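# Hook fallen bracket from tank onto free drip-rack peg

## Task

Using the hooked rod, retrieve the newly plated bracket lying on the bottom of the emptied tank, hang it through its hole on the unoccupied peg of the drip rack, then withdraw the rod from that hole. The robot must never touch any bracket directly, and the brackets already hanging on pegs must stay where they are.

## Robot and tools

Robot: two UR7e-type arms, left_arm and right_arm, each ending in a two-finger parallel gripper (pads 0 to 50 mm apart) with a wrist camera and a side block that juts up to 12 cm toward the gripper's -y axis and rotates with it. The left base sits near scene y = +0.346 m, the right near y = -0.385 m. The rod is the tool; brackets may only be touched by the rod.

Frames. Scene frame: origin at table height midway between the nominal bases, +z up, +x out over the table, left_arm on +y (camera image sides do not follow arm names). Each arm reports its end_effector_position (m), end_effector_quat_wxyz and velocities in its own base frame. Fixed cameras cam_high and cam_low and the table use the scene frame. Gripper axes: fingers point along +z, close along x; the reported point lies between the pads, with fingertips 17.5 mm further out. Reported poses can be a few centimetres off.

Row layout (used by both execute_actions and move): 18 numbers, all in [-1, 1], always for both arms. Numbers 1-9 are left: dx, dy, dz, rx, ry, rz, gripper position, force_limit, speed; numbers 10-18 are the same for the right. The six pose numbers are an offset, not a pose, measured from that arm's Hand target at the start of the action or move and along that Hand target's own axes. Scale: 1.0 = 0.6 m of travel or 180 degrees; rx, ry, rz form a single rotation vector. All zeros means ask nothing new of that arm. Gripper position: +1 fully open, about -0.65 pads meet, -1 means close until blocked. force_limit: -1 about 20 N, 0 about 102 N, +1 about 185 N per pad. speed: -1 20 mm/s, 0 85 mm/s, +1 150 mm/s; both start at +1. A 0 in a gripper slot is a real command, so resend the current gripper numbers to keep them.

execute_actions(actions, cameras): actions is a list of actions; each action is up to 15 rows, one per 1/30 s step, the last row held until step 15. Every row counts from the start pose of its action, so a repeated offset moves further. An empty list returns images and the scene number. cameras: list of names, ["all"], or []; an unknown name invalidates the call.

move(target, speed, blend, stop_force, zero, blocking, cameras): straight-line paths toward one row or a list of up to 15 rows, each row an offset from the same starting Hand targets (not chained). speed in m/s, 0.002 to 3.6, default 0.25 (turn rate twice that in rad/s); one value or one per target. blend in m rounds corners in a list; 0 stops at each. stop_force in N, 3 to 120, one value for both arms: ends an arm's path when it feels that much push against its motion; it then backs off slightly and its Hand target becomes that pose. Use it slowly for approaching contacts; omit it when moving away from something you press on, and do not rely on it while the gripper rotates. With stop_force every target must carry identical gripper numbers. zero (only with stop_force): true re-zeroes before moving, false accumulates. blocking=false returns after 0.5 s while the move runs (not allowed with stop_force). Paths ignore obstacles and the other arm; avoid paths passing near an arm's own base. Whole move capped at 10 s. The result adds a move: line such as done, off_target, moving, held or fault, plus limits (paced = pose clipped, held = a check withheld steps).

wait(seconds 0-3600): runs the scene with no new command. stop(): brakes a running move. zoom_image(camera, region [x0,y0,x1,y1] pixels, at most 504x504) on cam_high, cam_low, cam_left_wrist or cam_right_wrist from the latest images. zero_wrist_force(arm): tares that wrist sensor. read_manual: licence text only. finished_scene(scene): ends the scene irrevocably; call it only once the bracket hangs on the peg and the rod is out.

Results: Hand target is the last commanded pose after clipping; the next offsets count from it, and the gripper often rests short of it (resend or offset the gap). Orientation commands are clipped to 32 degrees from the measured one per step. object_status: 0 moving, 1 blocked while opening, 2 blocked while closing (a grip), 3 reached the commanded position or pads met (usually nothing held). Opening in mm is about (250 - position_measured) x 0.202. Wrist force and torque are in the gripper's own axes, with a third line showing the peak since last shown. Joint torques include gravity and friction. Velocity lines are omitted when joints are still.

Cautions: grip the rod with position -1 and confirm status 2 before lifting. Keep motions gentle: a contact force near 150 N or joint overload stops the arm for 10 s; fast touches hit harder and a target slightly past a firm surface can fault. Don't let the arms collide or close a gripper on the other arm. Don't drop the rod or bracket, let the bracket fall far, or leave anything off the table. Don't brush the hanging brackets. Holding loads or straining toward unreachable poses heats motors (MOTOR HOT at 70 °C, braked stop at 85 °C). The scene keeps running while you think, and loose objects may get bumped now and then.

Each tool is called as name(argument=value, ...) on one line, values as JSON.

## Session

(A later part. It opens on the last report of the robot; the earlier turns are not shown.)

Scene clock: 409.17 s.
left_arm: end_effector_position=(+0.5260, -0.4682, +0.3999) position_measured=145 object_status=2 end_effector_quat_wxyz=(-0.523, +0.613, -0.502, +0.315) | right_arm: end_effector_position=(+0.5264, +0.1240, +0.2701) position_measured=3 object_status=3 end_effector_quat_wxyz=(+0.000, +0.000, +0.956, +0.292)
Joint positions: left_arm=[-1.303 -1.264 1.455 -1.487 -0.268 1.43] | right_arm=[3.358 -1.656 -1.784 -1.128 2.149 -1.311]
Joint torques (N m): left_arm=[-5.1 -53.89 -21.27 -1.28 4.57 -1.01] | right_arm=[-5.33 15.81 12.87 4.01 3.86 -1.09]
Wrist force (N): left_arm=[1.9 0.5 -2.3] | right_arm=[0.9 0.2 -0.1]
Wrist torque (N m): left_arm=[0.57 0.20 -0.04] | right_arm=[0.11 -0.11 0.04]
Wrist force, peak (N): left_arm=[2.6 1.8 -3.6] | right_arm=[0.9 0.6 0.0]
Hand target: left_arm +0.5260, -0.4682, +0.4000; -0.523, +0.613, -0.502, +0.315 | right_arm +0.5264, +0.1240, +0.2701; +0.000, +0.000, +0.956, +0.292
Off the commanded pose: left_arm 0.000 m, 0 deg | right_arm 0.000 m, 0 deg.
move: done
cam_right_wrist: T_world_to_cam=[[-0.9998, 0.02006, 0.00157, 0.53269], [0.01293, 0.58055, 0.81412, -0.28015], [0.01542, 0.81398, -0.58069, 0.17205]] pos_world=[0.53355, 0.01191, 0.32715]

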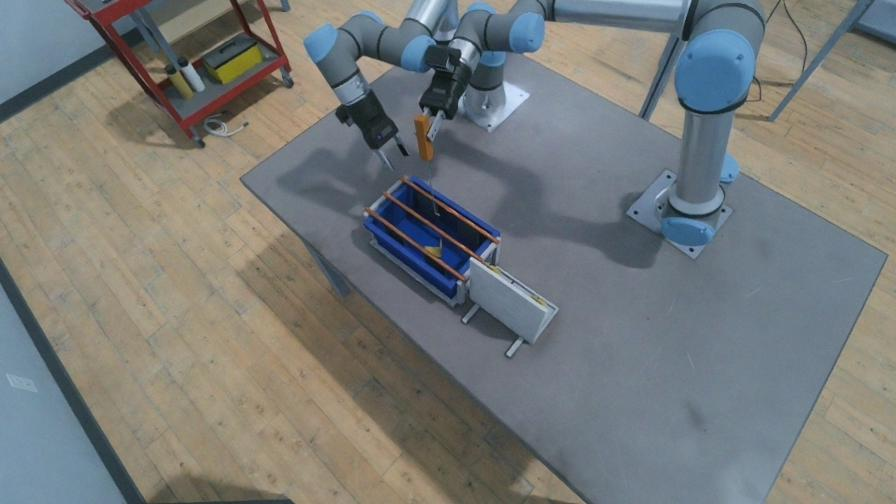

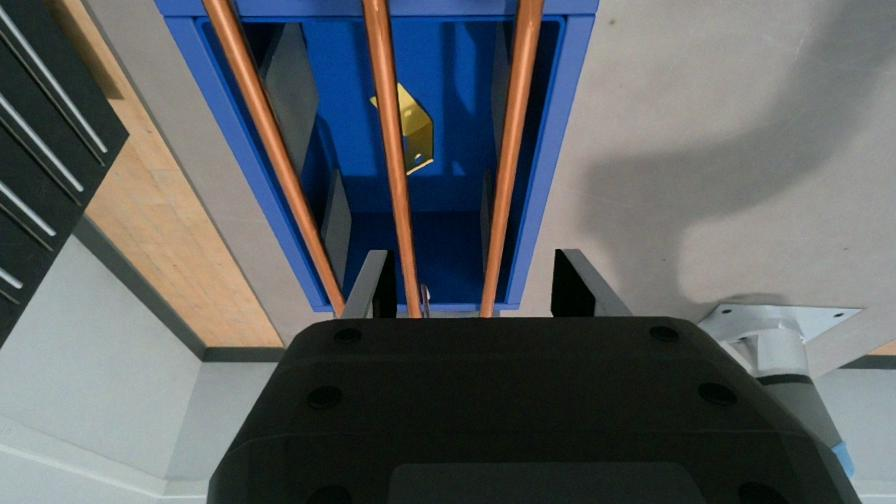

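move(target=[0.0297,0.1513,0.0605,0,0,0,-1,-0.5,-0.6,0,0,0,0,0,0,1,1,1], speed=0.1, stop_force=8, cameras=["cam_high","cam_right_wrist"])

zoom_image(camera="cam_right_wrist", region=[370, 80, 490, 240])

zoom_image(camera="cam_high", region=[400, 170, 480, 270])

Scene clock: 443.20 s.
left_arm: end_effector_position=(+0.5275, -0.4681, +0.3875) position_measured=145 object_status=2 end_effector_quat_wxyz=(-0.523, +0.613, -0.501, +0.315) | right_arm: end_effector_position=(+0.5264, +0.1240, +0.2701) position_measured=3 object_status=3 end_effector_quat_wxyz=(+0.000, +0.000, +0.956, +0.292)
Joint positions: left_arm=[-1.3 -1.255 1.477 -1.521 -0.267 1.434] | right_arm=[3.358 -1.656 -1.784 -1.128 2.149 -1.311]
Joint torques (N m): left_arm=[2.83 -50.56 -36.01 -1.43 4.81 1.5] | right_arm=[-5.19 15.85 12.56 3.55 3.86 -0.79]
Wrist force (N): left_arm=[1.8 0.4 -2.2] | right_arm=[0.6 0.5 0.1]
Wrist torque (N m): left_arm=[0.54 0.21 -0.03] | right_arm=[0.14 -0.07 0.04]
Wrist force, peak (N): left_arm=[-0.8 -8.4 -4.8] | right_arm=[1.2 0.3 -0.1]
Hand target: left_arm +0.5275, -0.4681, +0.3875; -0.523, +0.613, -0.501, +0.315 (last step not sent: back at the drive's target) | right_arm +0.5264, +0.1240, +0.2701; +0.000, +0.000, +0.956, +0.292
Off the commanded pose: left_arm 0.087 m, 0 deg | right_arm 0.000 m, 0 deg.
move: held (left_arm; a check stopped the path); limits=held
pose unreachable (left arm): on one or more control steps of this call, first in action 0 (counted from 0), this arm could not follow its commanded pose, so it was not sent that pose on those steps. On the call's last step it was still not sent that pose. It may still have moved: this result reports where it is.
cause: moving toward the commanded pose would bring a part of the arm too close to another arm (this arm's gripper and a part of the right arm just beyond its joint 3 (elbow), at the place that arm is still heading or pushing toward).
cam_right_wrist: T_world_to_cam=[[-0.9998, 0.02006, 0.00157, 0.53269], [0.01293, 0.58055, 0.81412, -0.28015], [0.01542, 0.81398, -0.58069, 0.17205]] pos_world=[0.53355, 0.01191, 0.32715]

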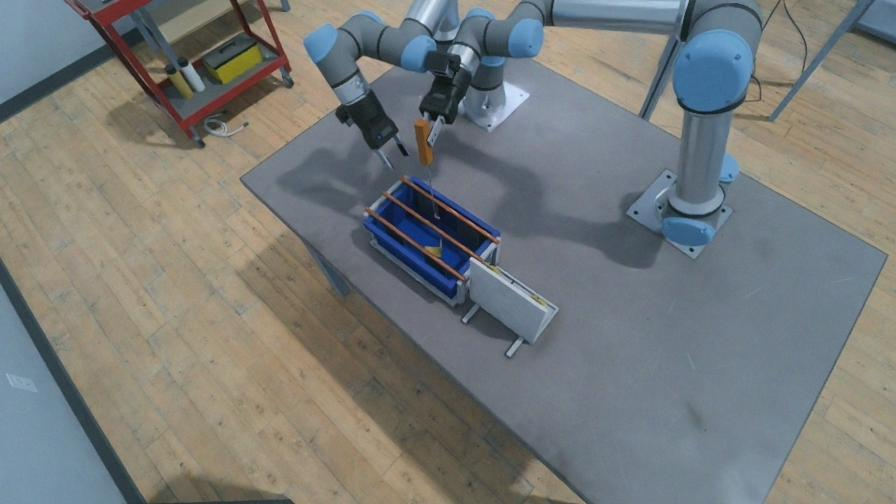

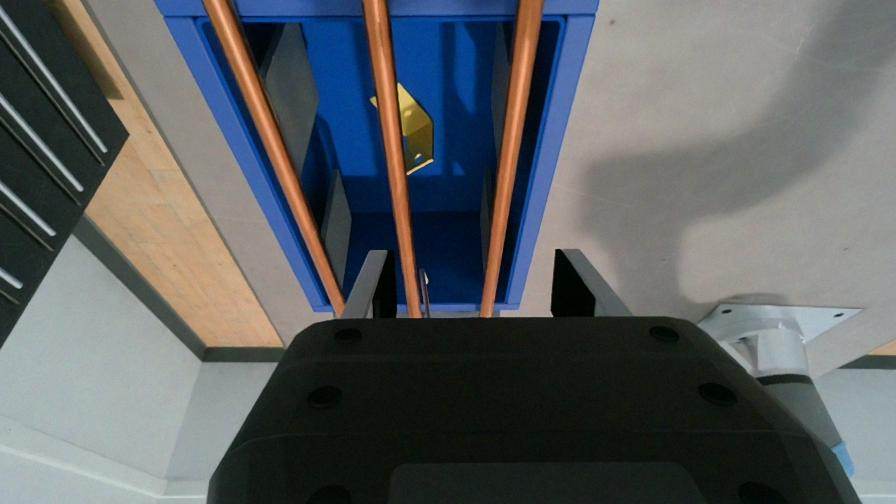

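Scaled by 3.150 from the camera's image (finer frame: 1280x720).

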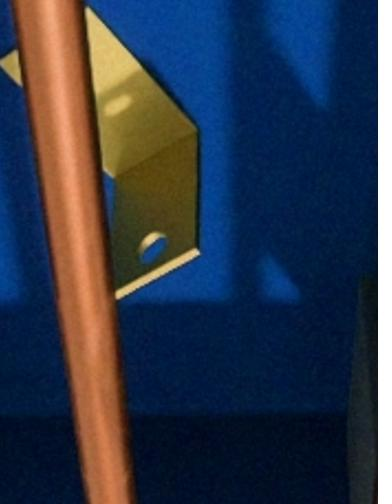

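Scaled by 5.040 from the camera's image (finer frame: 1280x720).

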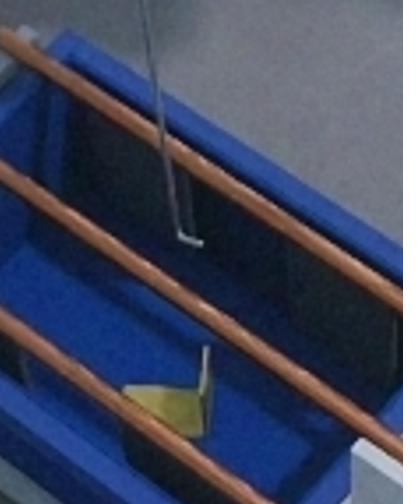

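move(target=[0,0,0,0,0,0,-1,-0.5,-0.6,-0.0107,-0.1328,-0.2222,-0.05,0,0,1,1,1], speed=0.3, cameras=["cam_right_wrist"])

zoom_image(camera="cam_right_wrist", region=[350, 80, 550, 280])

Scene clock: 457.37 s.
left_arm: end_effector_position=(+0.5275, -0.4681, +0.3875) position_measured=145 object_status=2 end_effector_quat_wxyz=(-0.523, +0.613, -0.501, +0.315) | right_arm: end_effector_position=(+0.5328, -0.0166, +0.3359) position_measured=3 object_status=3 end_effector_quat_wxyz=(+0.000, +0.000, +0.930, +0.367) end_effector_velocity=(+0.000, -0.001, +0.001) end_effector_angular_velocity=(+0.000, +0.000, +0.001)
Joint positions: left_arm=[-1.3 -1.255 1.477 -1.521 -0.267 1.434] | right_arm=[3.031 -1.718 -1.545 -1.552 2.316 -1.721]
Joint velocities: left_arm=[within noise] | right_arm=[-0.003 0 0.002 -0.005 0 -0.004]
Joint torques (N m): left_arm=[2.63 -50.38 -34.65 -2.15 4.83 1.42] | right_arm=[-7.05 40.88 34.41 0.71 1.35 -1.57]
Wrist force (N): left_arm=[1.7 0.5 -2.3] | right_arm=[0.2 0.4 0.1]
Wrist torque (N m): left_arm=[0.55 0.22 -0.04] | right_arm=[0.12 -0.02 0.03]
Wrist force, peak (N): left_arm=[2.0 0.5 -2.5] | right_arm=[1.0 2.2 3.2]
Hand target: left_arm +0.5275, -0.4681, +0.3875; -0.523, +0.613, -0.501, +0.315 | right_arm +0.5328, -0.0167, +0.3361; +0.000, +0.000, +0.930, +0.367
Off the commanded pose: left_arm 0.000 m, 0 deg | right_arm 0.000 m, 0 deg.
held back during your reply time or a wait (left arm), on 90 control steps: a part of the arm was too close to another arm, or the arm's last command would have brought one too close.
move: done; limits=held
pose unreachable (left arm): on one or more control steps of this call, first in action 0 (counted from 0), this arm could not follow its commanded pose, so it was not sent that pose on those steps. It may still have moved: this result reports where it is.
cause: moving toward the commanded pose would bring a part of the arm too close to another arm (this arm's gripper and a part of the right arm just beyond its joint 3 (elbow), at the place that arm is still heading or pushing toward).
cam_right_wrist: T_world_to_cam=[[-0.99979, 0.01966, 0.00487, 0.54059], [0.01313, 0.44612, 0.89487, -0.28164], [0.01542, 0.89475, -0.44629, 0.28079]] pos_world=[0.53985, -0.13622, 0.37471]

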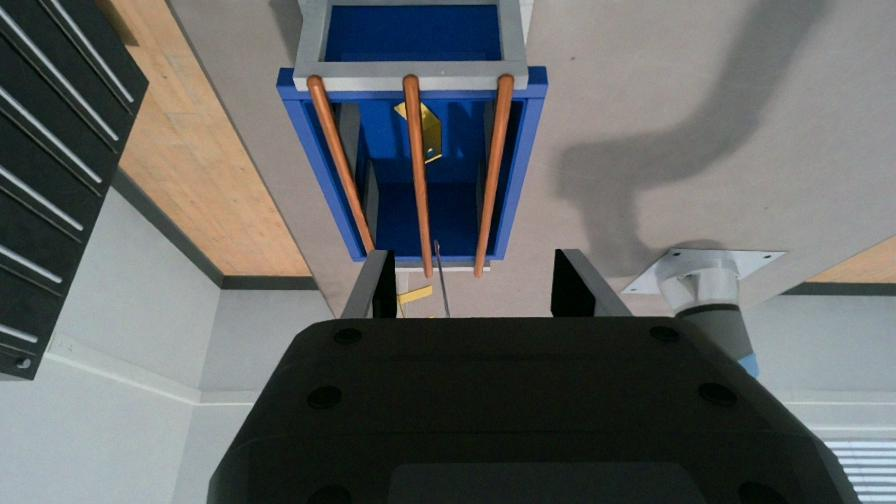

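Scaled by 2.520 from the camera's image (finer frame: 1280x720).

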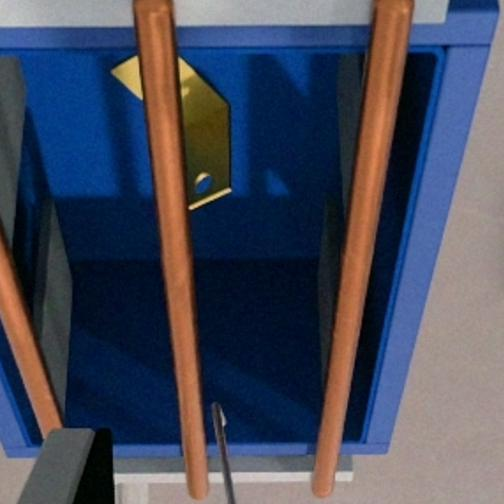

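move(target=[0.0227,0.149,0.0503,0,0,0,-1,-0.5,-0.6,0,0,0,0,0,0,1,1,1], speed=0.12, stop_force=10, cameras=["cam_high","cam_right_wrist"])

zoom_image(camera="cam_right_wrist", region=[380, 80, 500, 240])

zoom_image(camera="cam_high", region=[400, 190, 480, 270])

Scene clock: 479.70 s.
left_arm: end_effector_position=(+0.5335, -0.4666, +0.2924) position_measured=145 object_status=2 end_effector_quat_wxyz=(-0.523, +0.613, -0.501, +0.315) | right_arm: end_effector_position=(+0.5328, -0.0167, +0.3361) position_measured=3 object_status=3 end_effector_quat_wxyz=(+0.000, +0.000, +0.930, +0.367)
Joint positions: left_arm=[-1.29 -1.177 1.634 -1.793 -0.264 1.471] | right_arm=[3.031 -1.718 -1.544 -1.552 2.316 -1.721]
Joint torques (N m): left_arm=[-6.53 -55.45 -35.29 -3.84 1.77 -1.75] | right_arm=[-8.67 42.68 34.12 0.91 4.15 -1.28]
Wrist force (N): left_arm=[1.6 0.5 -2.0] | right_arm=[0.3 0.3 0.1]
Wrist torque (N m): left_arm=[0.56 0.22 0.00] | right_arm=[0.09 -0.03 0.03]
Wrist force, peak (N): left_arm=[1.7 2.8 -1.8] | right_arm=[0.4 0.6 -0.3]
Hand target: left_arm +0.5335, -0.4666, +0.2924; -0.523, +0.613, -0.501, +0.315 | right_arm +0.5328, -0.0167, +0.3361; +0.000, +0.000, +0.930, +0.367
Off the commanded pose: left_arm 0.000 m, 0 deg | right_arm 0.000 m, 0 deg.
move: done
cam_right_wrist: T_world_to_cam=[[-0.9998, 0.01966, 0.00465, 0.54067], [0.01293, 0.446, 0.89494, -0.28166], [0.01552, 0.89482, -0.44617, 0.28074]] pos_world=[0.53985, -0.13622, 0.37481]

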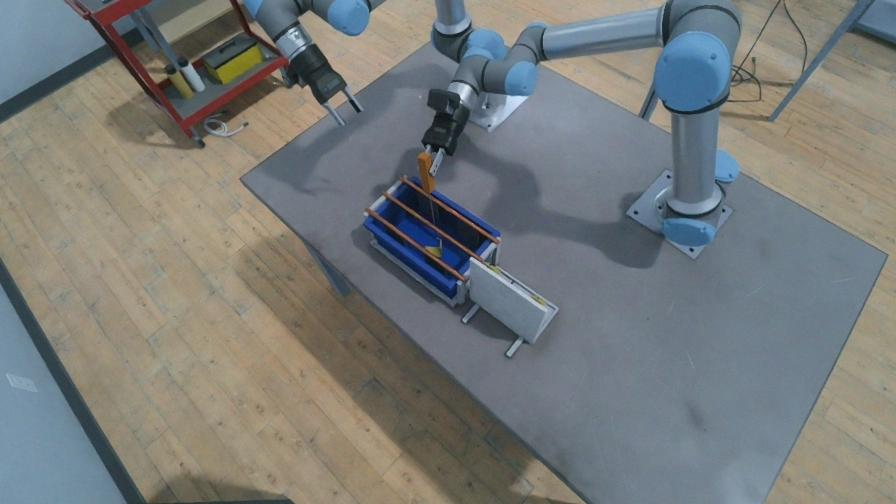

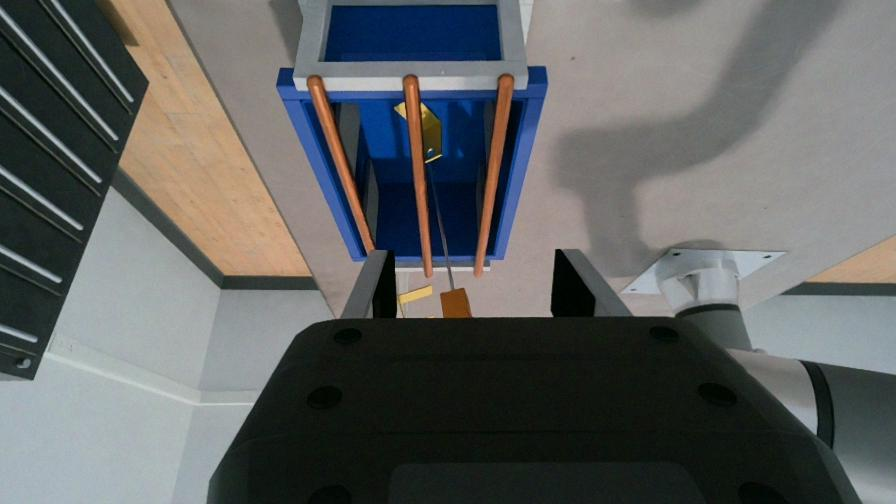

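Scaled by 3.150 from the camera's image (finer frame: 1280x720).

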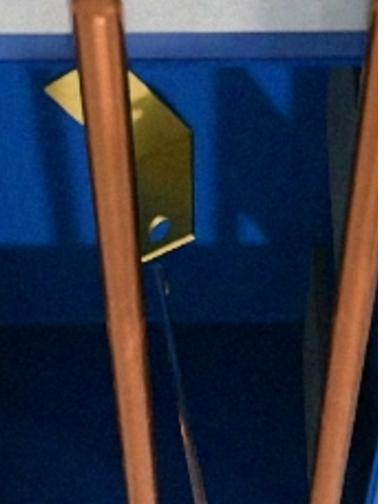

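Scaled by 6.300 from the camera's image (finer frame: 1280x720).

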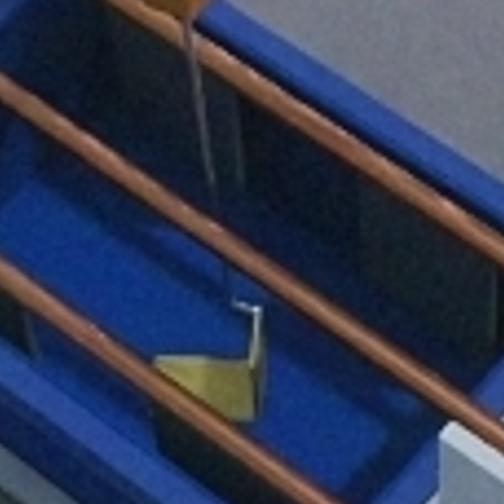

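move(target=[0.0137,0.0491,0.0174,0,0,0,-1,-0.5,-0.6,0,0,0,0,0,0,1,1,1], speed=0.08, stop_force=8, cameras=["cam_high","cam_right_wrist"])

zoom_image(camera="cam_right_wrist", region=[390, 90, 490, 190])

zoom_image(camera="cam_high", region=[410, 210, 470, 270])

Scene clock: 502.03 s.
left_arm: end_effector_position=(+0.5351, -0.4680, +0.2772) position_measured=145 object_status=2 end_effector_quat_wxyz=(-0.523, +0.613, -0.501, +0.314) | right_arm: end_effector_position=(+0.5328, -0.0167, +0.3361) position_measured=3 object_status=3 end_effector_quat_wxyz=(+0.000, +0.000, +0.930, +0.367)
Joint positions: left_arm=[-1.288 -1.155 1.648 -1.832 -0.264 1.476] | right_arm=[3.031 -1.718 -1.544 -1.552 2.316 -1.721]
Joint torques (N m): left_arm=[-6.27 -31.69 -17.83 -3.99 1.26 1.1] | right_arm=[-8.14 37.75 34.09 0.89 4.06 -1.08]
Wrist force (N): left_arm=[0.5 1.9 -2.1] | right_arm=[0.2 0.1 -0.3]
Wrist torque (N m): left_arm=[0.79 0.39 0.09] | right_arm=[0.07 -0.02 0.03]
Wrist force, peak (N): left_arm=[-1.4 -34.5 -17.0] | right_arm=[0.7 0.0 -0.5]
Hand target: left_arm +0.5351, -0.4680, +0.2772; -0.523, +0.613, -0.501, +0.314 (not the last commanded pose) | right_arm +0.5328, -0.0167, +0.3361; +0.000, +0.000, +0.930, +0.367
Off the commanded pose: left_arm 0.017 m, 0 deg | right_arm 0.000 m, 0 deg.
move: contact (left_arm)
cam_right_wrist: T_world_to_cam=[[-0.9998, 0.01966, 0.00465, 0.54067], [0.01293, 0.446, 0.89494, -0.28166], [0.01552, 0.89482, -0.44617, 0.28074]] pos_world=[0.53985, -0.13622, 0.37481]

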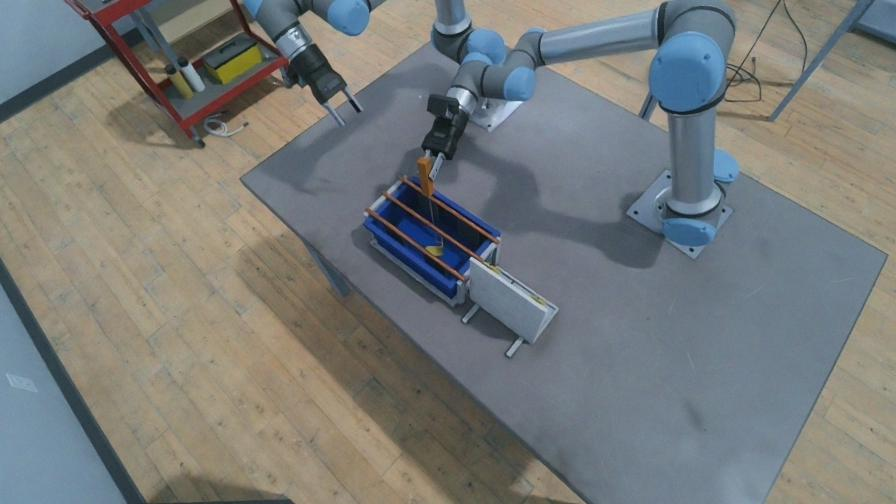

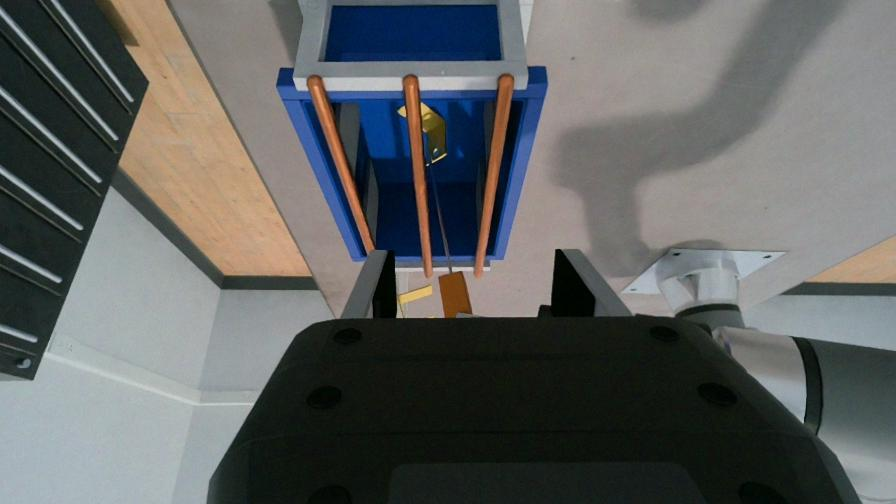

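Scaled by 5.040 from the camera's image (finer frame: 1280x720).

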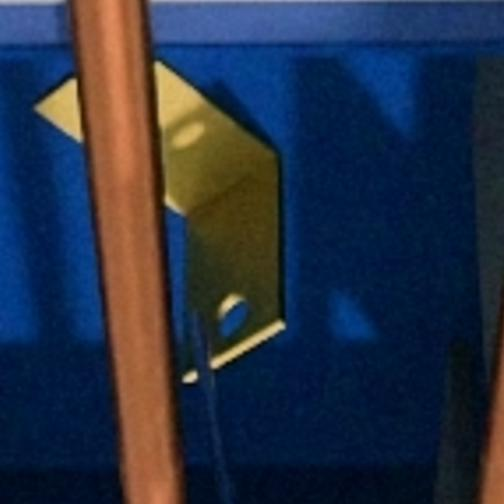

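Scaled by 8.400 from the camera's image (finer frame: 1280x720).

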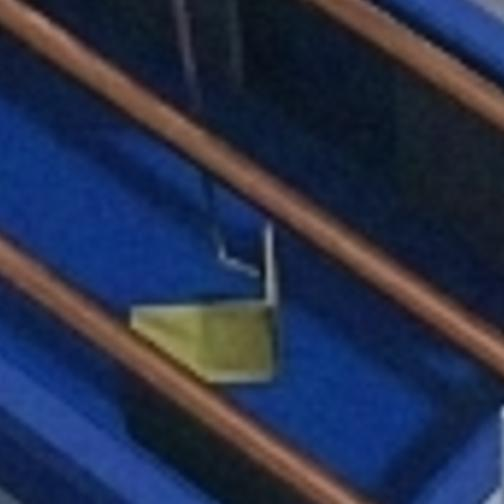

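move(target=[[0.0135,-0.0042,-0.0113,0,0,0,-1,-0.5,-0.6,0,0,0,0,0,0,1,1,1],[0.0173,0.022,-0.0043,0,0,0,-1,-0.5,-0.6,0,0,0,0,0,0,1,1,1]], speed=0.05, stop_force=8, cameras=["cam_high","cam_right_wrist"])

zoom_image(camera="cam_right_wrist", region=[400, 110, 470, 180])

zoom_image(camera="cam_high", region=[410, 210, 470, 270])

Scene clock: 533.10 s.
left_arm: end_effector_position=(+0.5321, -0.4779, +0.2637) position_measured=145 object_status=2 end_effector_quat_wxyz=(-0.523, +0.613, -0.501, +0.314) | right_arm: end_effector_position=(+0.5328, -0.0167, +0.3361) position_measured=3 object_status=3 end_effector_quat_wxyz=(+0.000, +0.000, +0.930, +0.367)
Joint positions: left_arm=[-1.297 -1.127 1.634 -1.814 -0.267 1.442] | right_arm=[3.031 -1.718 -1.544 -1.552 2.316 -1.721]
Joint torques (N m): left_arm=[7.47 -57.22 -35.41 -1.32 5.02 -1.28] | right_arm=[-7.87 33.29 33.1 0.92 4.18 -1.04]
Wrist force (N): left_arm=[0.2 2.0 -2.1] | right_arm=[0.4 0.3 -0.1]
Wrist torque (N m): left_arm=[0.79 0.44 -0.03] | right_arm=[0.11 -0.05 0.03]
Wrist force, peak (N): left_arm=[0.5 2.9 -1.9] | right_arm=[0.6 0.5 0.2]
Hand target: left_arm +0.5321, -0.4779, +0.2637; -0.523, +0.613, -0.501, +0.314 | right_arm +0.5328, -0.0167, +0.3361; +0.000, +0.000, +0.930, +0.367
Off the commanded pose: left_arm 0.000 m, 0 deg | right_arm 0.000 m, 0 deg.
move: done
cam_right_wrist: T_world_to_cam=[[-0.9998, 0.01966, 0.00465, 0.54067], [0.01293, 0.446, 0.89494, -0.28166], [0.01552, 0.89482, -0.44617, 0.28074]] pos_world=[0.53985, -0.13622, 0.37481]

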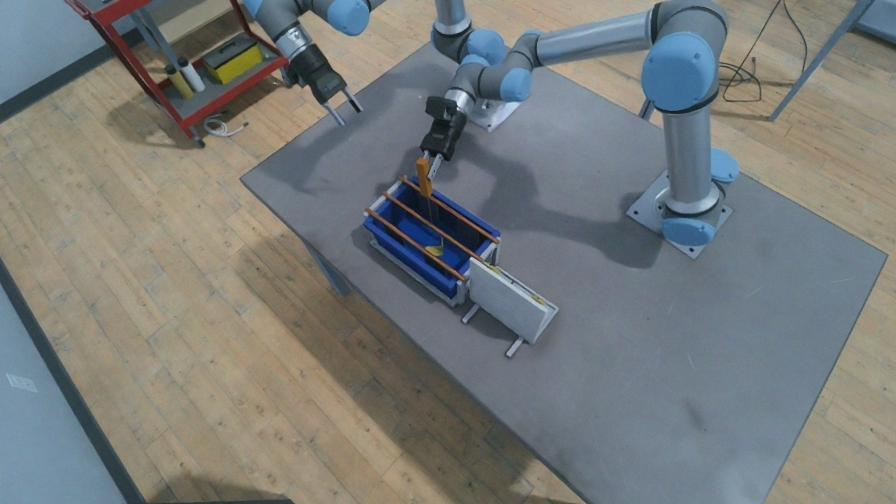

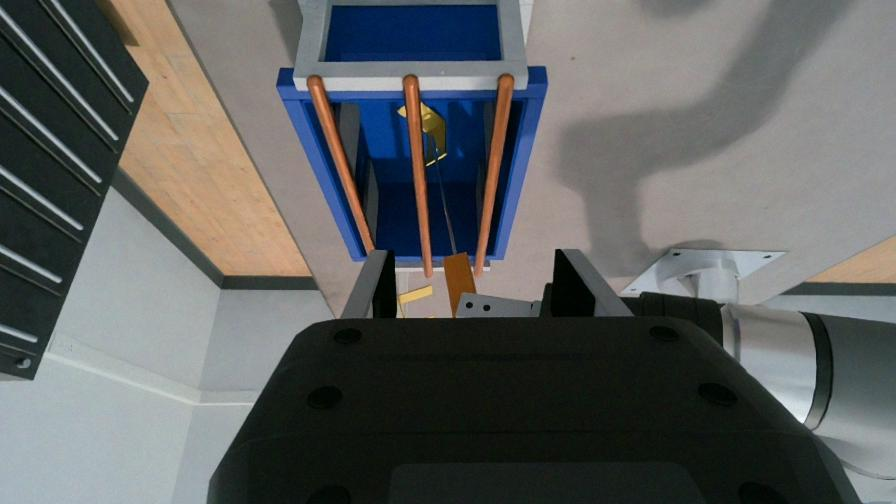

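Scaled by 7.200 from the camera's image (finer frame: 1280x720).

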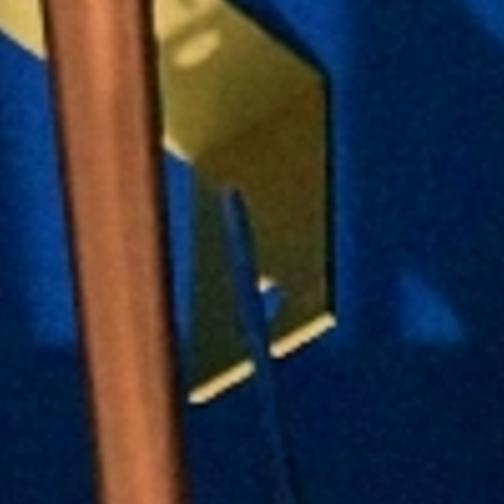

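Scaled by 8.400 from the camera's image (finer frame: 1280x720).

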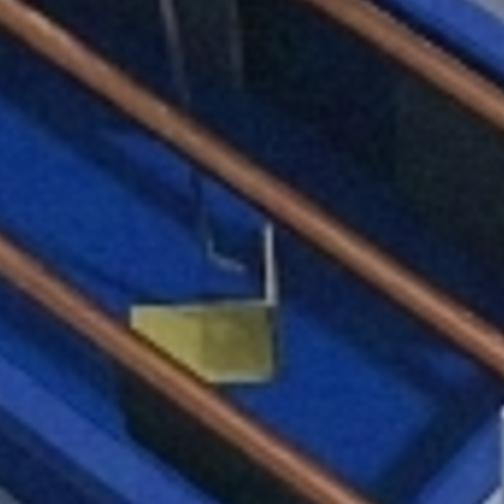

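move(target=[-0.0108,-0.002,-0.0025,0,0,0,-1,-0.5,-0.6,0,0,0,0,0,0,1,1,1], speed=0.04, cameras=["cam_high","cam_right_wrist"])

zoom_image(camera="cam_right_wrist", region=[400, 110, 470, 180])

zoom_image(camera="cam_high", region=[410, 210, 470, 270])

Scene clock: 559.17 s.
left_arm: end_effector_position=(+0.5291, -0.4724, +0.2662) position_measured=145 object_status=2 end_effector_quat_wxyz=(-0.523, +0.613, -0.501, +0.314) | right_arm: end_effector_position=(+0.5328, -0.0167, +0.3361) position_measured=3 object_status=3 end_effector_quat_wxyz=(+0.000, +0.000, +0.930, +0.367)
Joint positions: left_arm=[-1.3 -1.143 1.65 -1.806 -0.267 1.434] | right_arm=[3.031 -1.718 -1.544 -1.552 2.316 -1.721]
Joint torques (N m): left_arm=[0.54 -31.86 -34.85 -3.85 -0.41 1.44] | right_arm=[-8.2 29.55 32.49 0.86 4.12 -0.88]
Wrist force (N): left_arm=[0.3 1.9 -2.0] | right_arm=[0.5 -0.1 -0.2]
Wrist torque (N m): left_arm=[0.80 0.42 0.08] | right_arm=[0.05 -0.08 0.03]
Wrist force, peak (N): left_arm=[0.7 1.9 -2.3] | right_arm=[0.5 0.3 -0.5]
Hand target: left_arm +0.5291, -0.4724, +0.2662; -0.523, +0.613, -0.501, +0.314 | right_arm +0.5328, -0.0167, +0.3361; +0.000, +0.000, +0.930, +0.367
Off the commanded pose: left_arm 0.000 m, 0 deg | right_arm 0.000 m, 0 deg.
move: done
cam_right_wrist: T_world_to_cam=[[-0.9998, 0.01966, 0.00465, 0.54067], [0.01293, 0.446, 0.89494, -0.28166], [0.01552, 0.89482, -0.44617, 0.28074]] pos_world=[0.53985, -0.13622, 0.37481]

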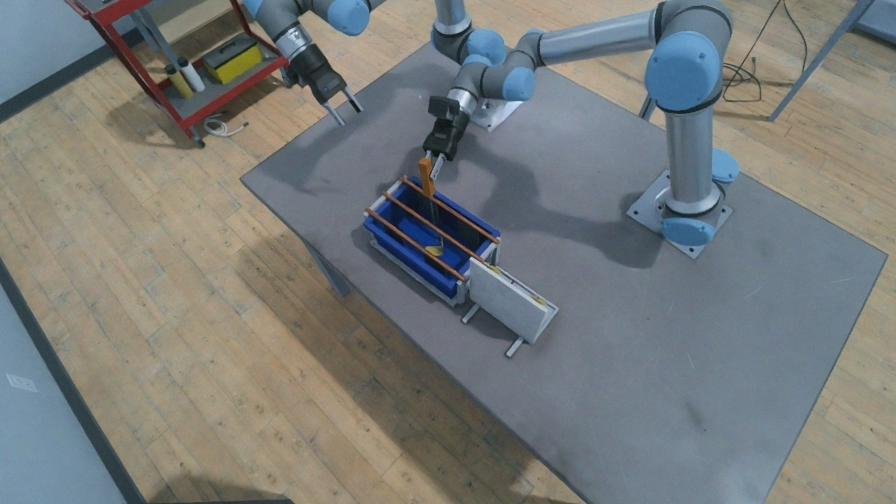

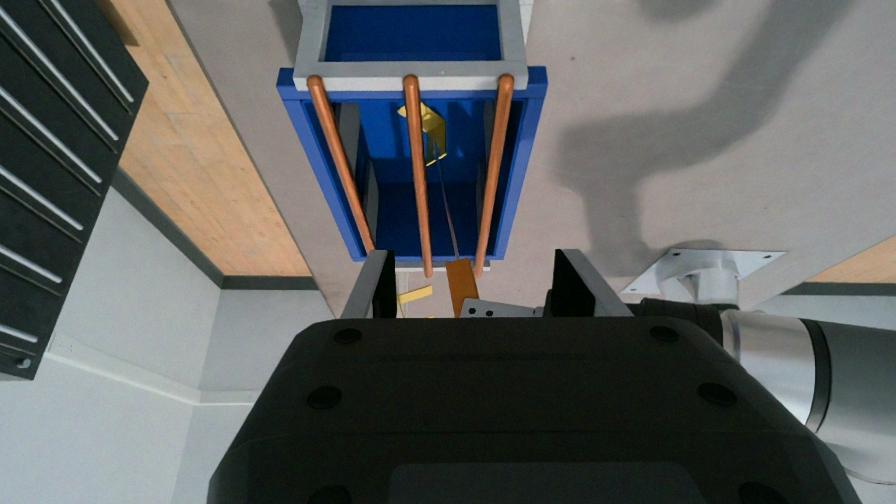

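Scaled by 7.200 from the camera's image (finer frame: 1280x720).

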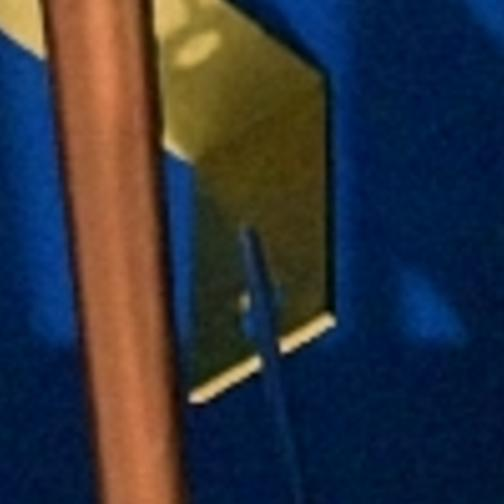

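Scaled by 8.400 from the camera's image (finer frame: 1280x720).

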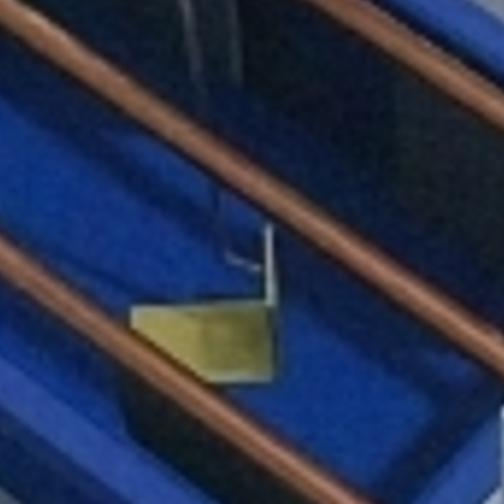

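move(target=[[0.0011,-0.0014,0.0046,0,0,0,-1,-0.5,-0.6,0,0,0,0,0,0,1,1,1],[-0.0155,-0.0014,0.0046,0,0,0,-1,-0.5,-0.6,0,0,0,0,0,0,1,1,1]], speed=0.03, stop_force=5, cameras=["cam_high","cam_right_wrist"])

zoom_image(camera="cam_right_wrist", region=[400, 110, 470, 180])

zoom_image(camera="cam_high", region=[410, 210, 470, 270])

Scene clock: 579.17 s.
left_arm: end_effector_position=(+0.5291, -0.4627, +0.2676) position_measured=145 object_status=2 end_effector_quat_wxyz=(-0.523, +0.613, -0.501, +0.314) | right_arm: end_effector_position=(+0.5328, -0.0167, +0.3361) position_measured=3 object_status=3 end_effector_quat_wxyz=(+0.000, +0.000, +0.930, +0.367)
Joint positions: left_arm=[-1.295 -1.162 1.678 -1.83 -0.266 1.449] | right_arm=[3.031 -1.718 -1.544 -1.552 2.316 -1.721]
Joint torques (N m): left_arm=[-6.62 -30.98 -34.58 -1.26 -0.29 1.17] | right_arm=[-7.2 24.93 31.87 0.98 4.13 -0.77]
Wrist force (N): left_arm=[0.4 1.9 -2.1] | right_arm=[0.2 0.4 0.0]
Wrist torque (N m): left_arm=[0.77 0.41 0.10] | right_arm=[0.11 -0.02 0.04]
Wrist force, peak (N): left_arm=[0.1 2.2 -2.4] | right_arm=[0.4 0.3 -0.7]
Hand target: left_arm +0.5291, -0.4627, +0.2676; -0.523, +0.613, -0.501, +0.314 | right_arm +0.5328, -0.0167, +0.3361; +0.000, +0.000, +0.930, +0.367
Off the commanded pose: left_arm 0.000 m, 0 deg | right_arm 0.000 m, 0 deg.
move: done
cam_right_wrist: T_world_to_cam=[[-0.9998, 0.01966, 0.00465, 0.54067], [0.01293, 0.446, 0.89494, -0.28166], [0.01552, 0.89482, -0.44617, 0.28074]] pos_world=[0.53985, -0.13622, 0.37481]

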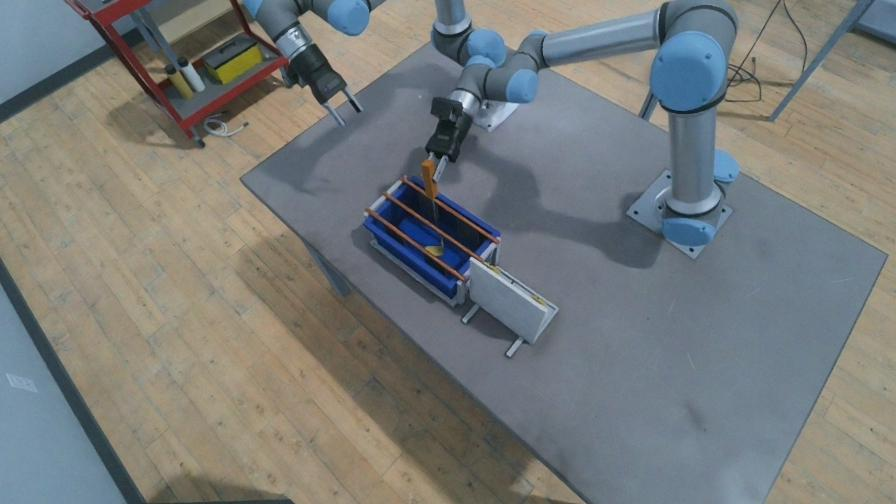

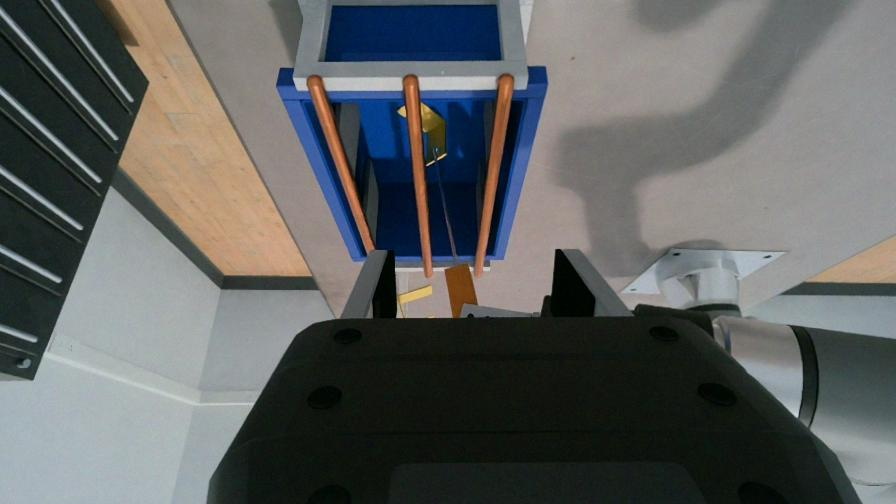

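Scaled by 7.200 from the camera's image (finer frame: 1280x720).

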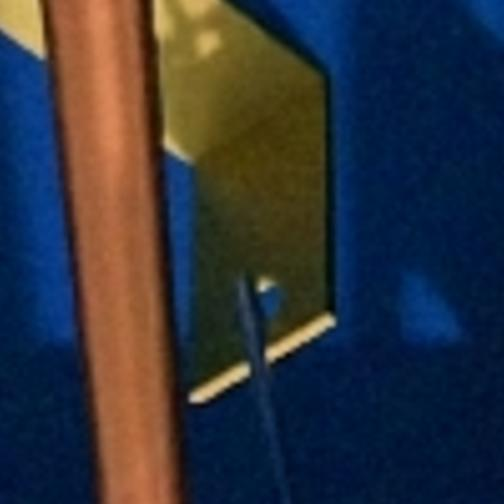

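Scaled by 8.400 from the camera's image (finer frame: 1280x720).

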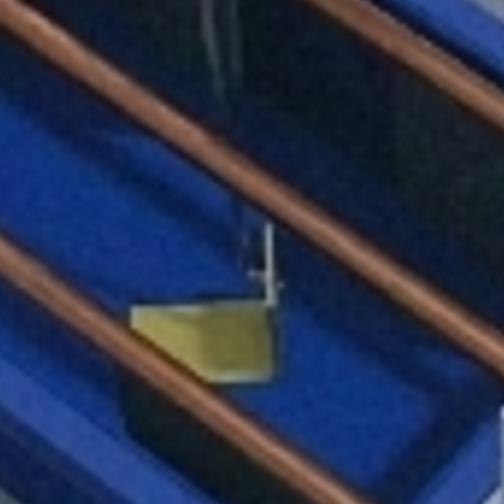

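move(target=[-0.0035,-0.0239,-0.0064,0,0,0,-1,-0.5,-0.6,0,0,0,0,0,0,1,1,1], speed=0.03, cameras=["cam_high","cam_right_wrist"])

zoom_image(camera="cam_right_wrist", region=[390, 100, 480, 190])

zoom_image(camera="cam_high", region=[410, 210, 470, 270])

Scene clock: 593.37 s.
left_arm: end_effector_position=(+0.5290, -0.4627, +0.2828) position_measured=145 object_status=2 end_effector_quat_wxyz=(-0.523, +0.613, -0.501, +0.315) | right_arm: end_effector_position=(+0.5328, -0.0167, +0.3361) position_measured=3 object_status=3 end_effector_quat_wxyz=(+0.000, +0.000, +0.930, +0.367)
Joint positions: left_arm=[-1.295 -1.179 1.66 -1.795 -0.266 1.449] | right_arm=[3.031 -1.718 -1.544 -1.552 2.316 -1.721]
Joint torques (N m): left_arm=[-6.76 -31.37 -17.47 -3.79 0.65 -1.65] | right_arm=[-7.04 21.49 30.61 0.92 4.19 -0.57]
Wrist force (N): left_arm=[0.4 2.7 -1.9] | right_arm=[0.4 0.3 0.1]
Wrist torque (N m): left_arm=[0.79 0.43 0.07] | right_arm=[0.10 -0.06 0.04]
Wrist force, peak (N): left_arm=[0.5 3.1 -1.8] | right_arm=[0.7 0.2 -0.4]
Hand target: left_arm +0.5290, -0.4627, +0.2826; -0.523, +0.613, -0.501, +0.314 | right_arm +0.5328, -0.0167, +0.3361; +0.000, +0.000, +0.930, +0.367
Off the commanded pose: left_arm 0.000 m, 0 deg | right_arm 0.000 m, 0 deg.
move: done
cam_right_wrist: T_world_to_cam=[[-0.9998, 0.01966, 0.00465, 0.54067], [0.01293, 0.446, 0.89494, -0.28166], [0.01552, 0.89482, -0.44617, 0.28074]] pos_world=[0.53985, -0.13622, 0.37481]

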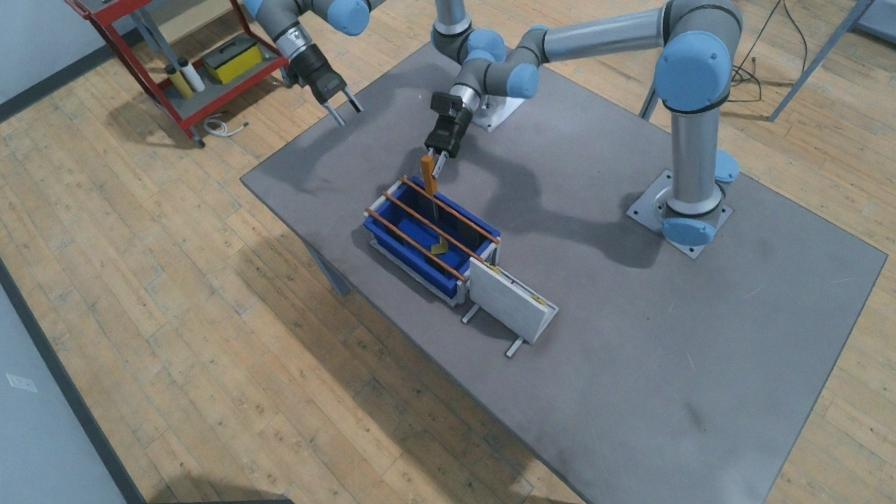

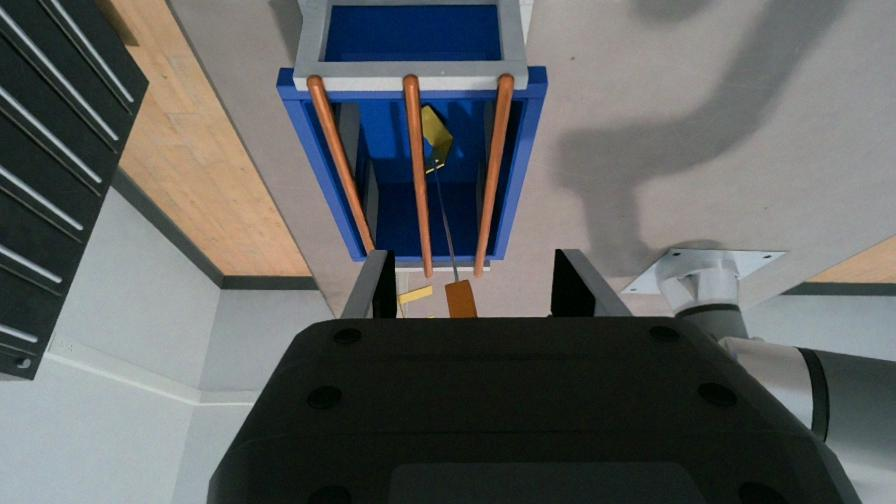

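Scaled by 5.600 from the camera's image (finer frame: 1280x720).

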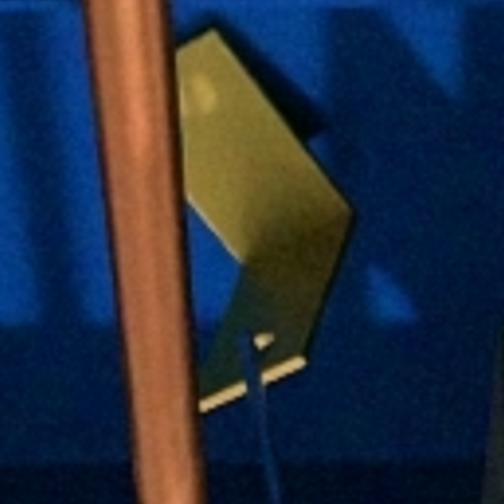

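Scaled by 8.400 from the camera's image (finer frame: 1280x720).

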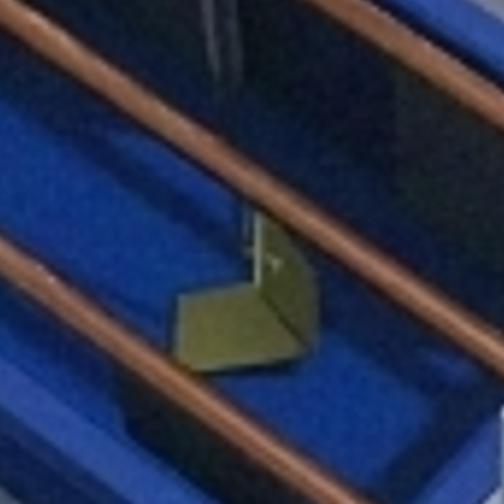

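move(target=[[-0.0028,-0.0191,-0.0051,0,0,0,-1,-0.5,-0.6,0,0,0,0,0,0,1,1,1],[0.0208,-0.0512,-0.0075,-0.0419,0.0551,0.0555,-1,-0.5,-0.6,0,0,0,0,0,0,1,1,1]], speed=0.04, blend=[0.005,0], cameras=["cam_high","cam_right_wrist"])

zoom_image(camera="cam_right_wrist", region=[380, 80, 500, 200])

zoom_image(camera="cam_high", region=[410, 200, 470, 260])

Scene clock: 635.97 s.
left_arm: end_effector_position=(+0.5375, -0.4775, +0.3115) position_measured=145 object_status=2 end_effector_quat_wxyz=(-0.462, +0.571, -0.615, +0.286) | right_arm: end_effector_position=(+0.5328, -0.0167, +0.3361) position_measured=3 object_status=3 end_effector_quat_wxyz=(+0.000, +0.000, +0.930, +0.367)
Joint positions: left_arm=[-1.264 -1.233 1.682 -2.266 -0.436 2.11] | right_arm=[3.031 -1.718 -1.544 -1.552 2.316 -1.721]
Joint torques (N m): left_arm=[-4.56 -42.95 -21.2 -1.89 5.08 -1.71] | right_arm=[-6.61 22.47 28.66 0.95 4.12 -0.24]
Wrist force (N): left_arm=[0.0 2.7 -1.9] | right_arm=[0.0 0.1 0.1]
Wrist torque (N m): left_arm=[0.76 0.39 0.04] | right_arm=[0.07 0.00 0.04]
Wrist force, peak (N): left_arm=[0.6 4.2 -1.6] | right_arm=[0.5 0.6 -0.4]
Hand target: left_arm +0.5375, -0.4775, +0.3114; -0.462, +0.571, -0.615, +0.286 | right_arm +0.5328, -0.0167, +0.3361; +0.000, +0.000, +0.930, +0.367
Off the commanded pose: left_arm 0.000 m, 0 deg | right_arm 0.000 m, 0 deg.
move: done
cam_right_wrist: T_world_to_cam=[[-0.9998, 0.01966, 0.00465, 0.54067], [0.01293, 0.446, 0.89494, -0.28166], [0.01552, 0.89482, -0.44617, 0.28074]] pos_world=[0.53985, -0.13622, 0.37481]

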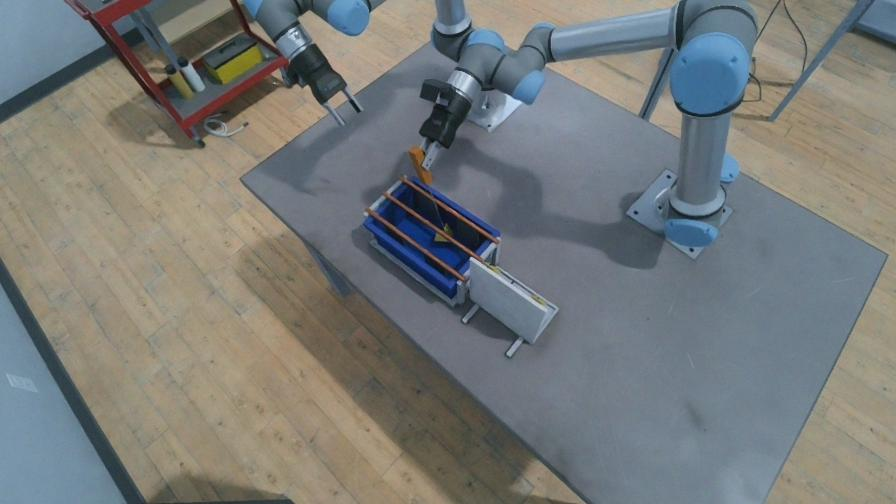

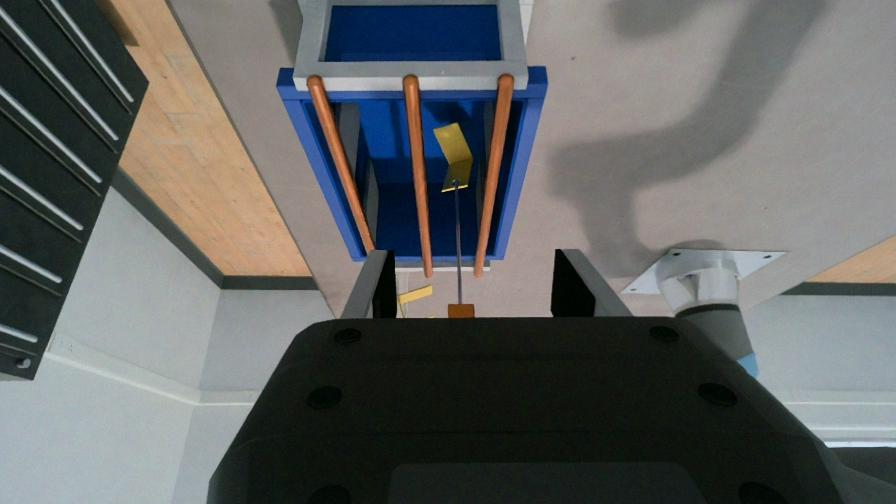

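Scaled by 4.200 from the camera's image (finer frame: 1280x720).

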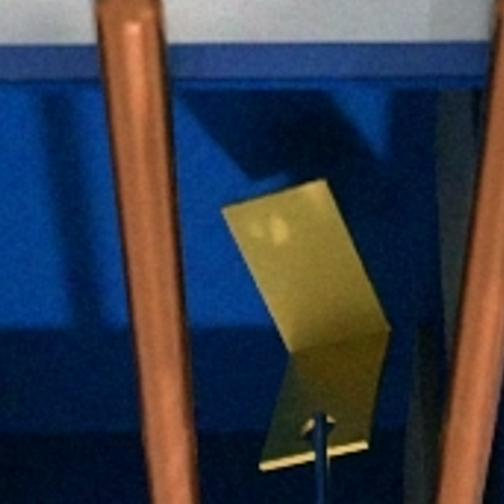

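Scaled by 8.400 from the camera's image (finer frame: 1280x720).

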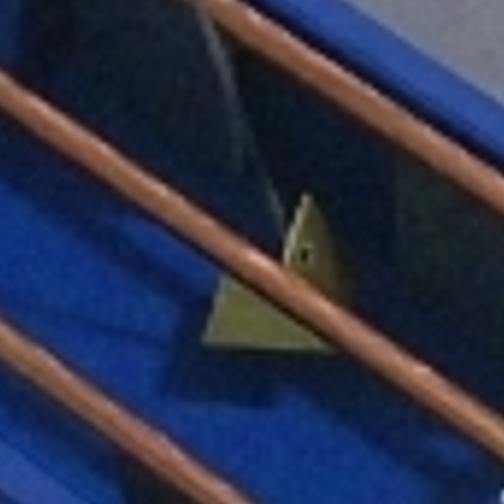

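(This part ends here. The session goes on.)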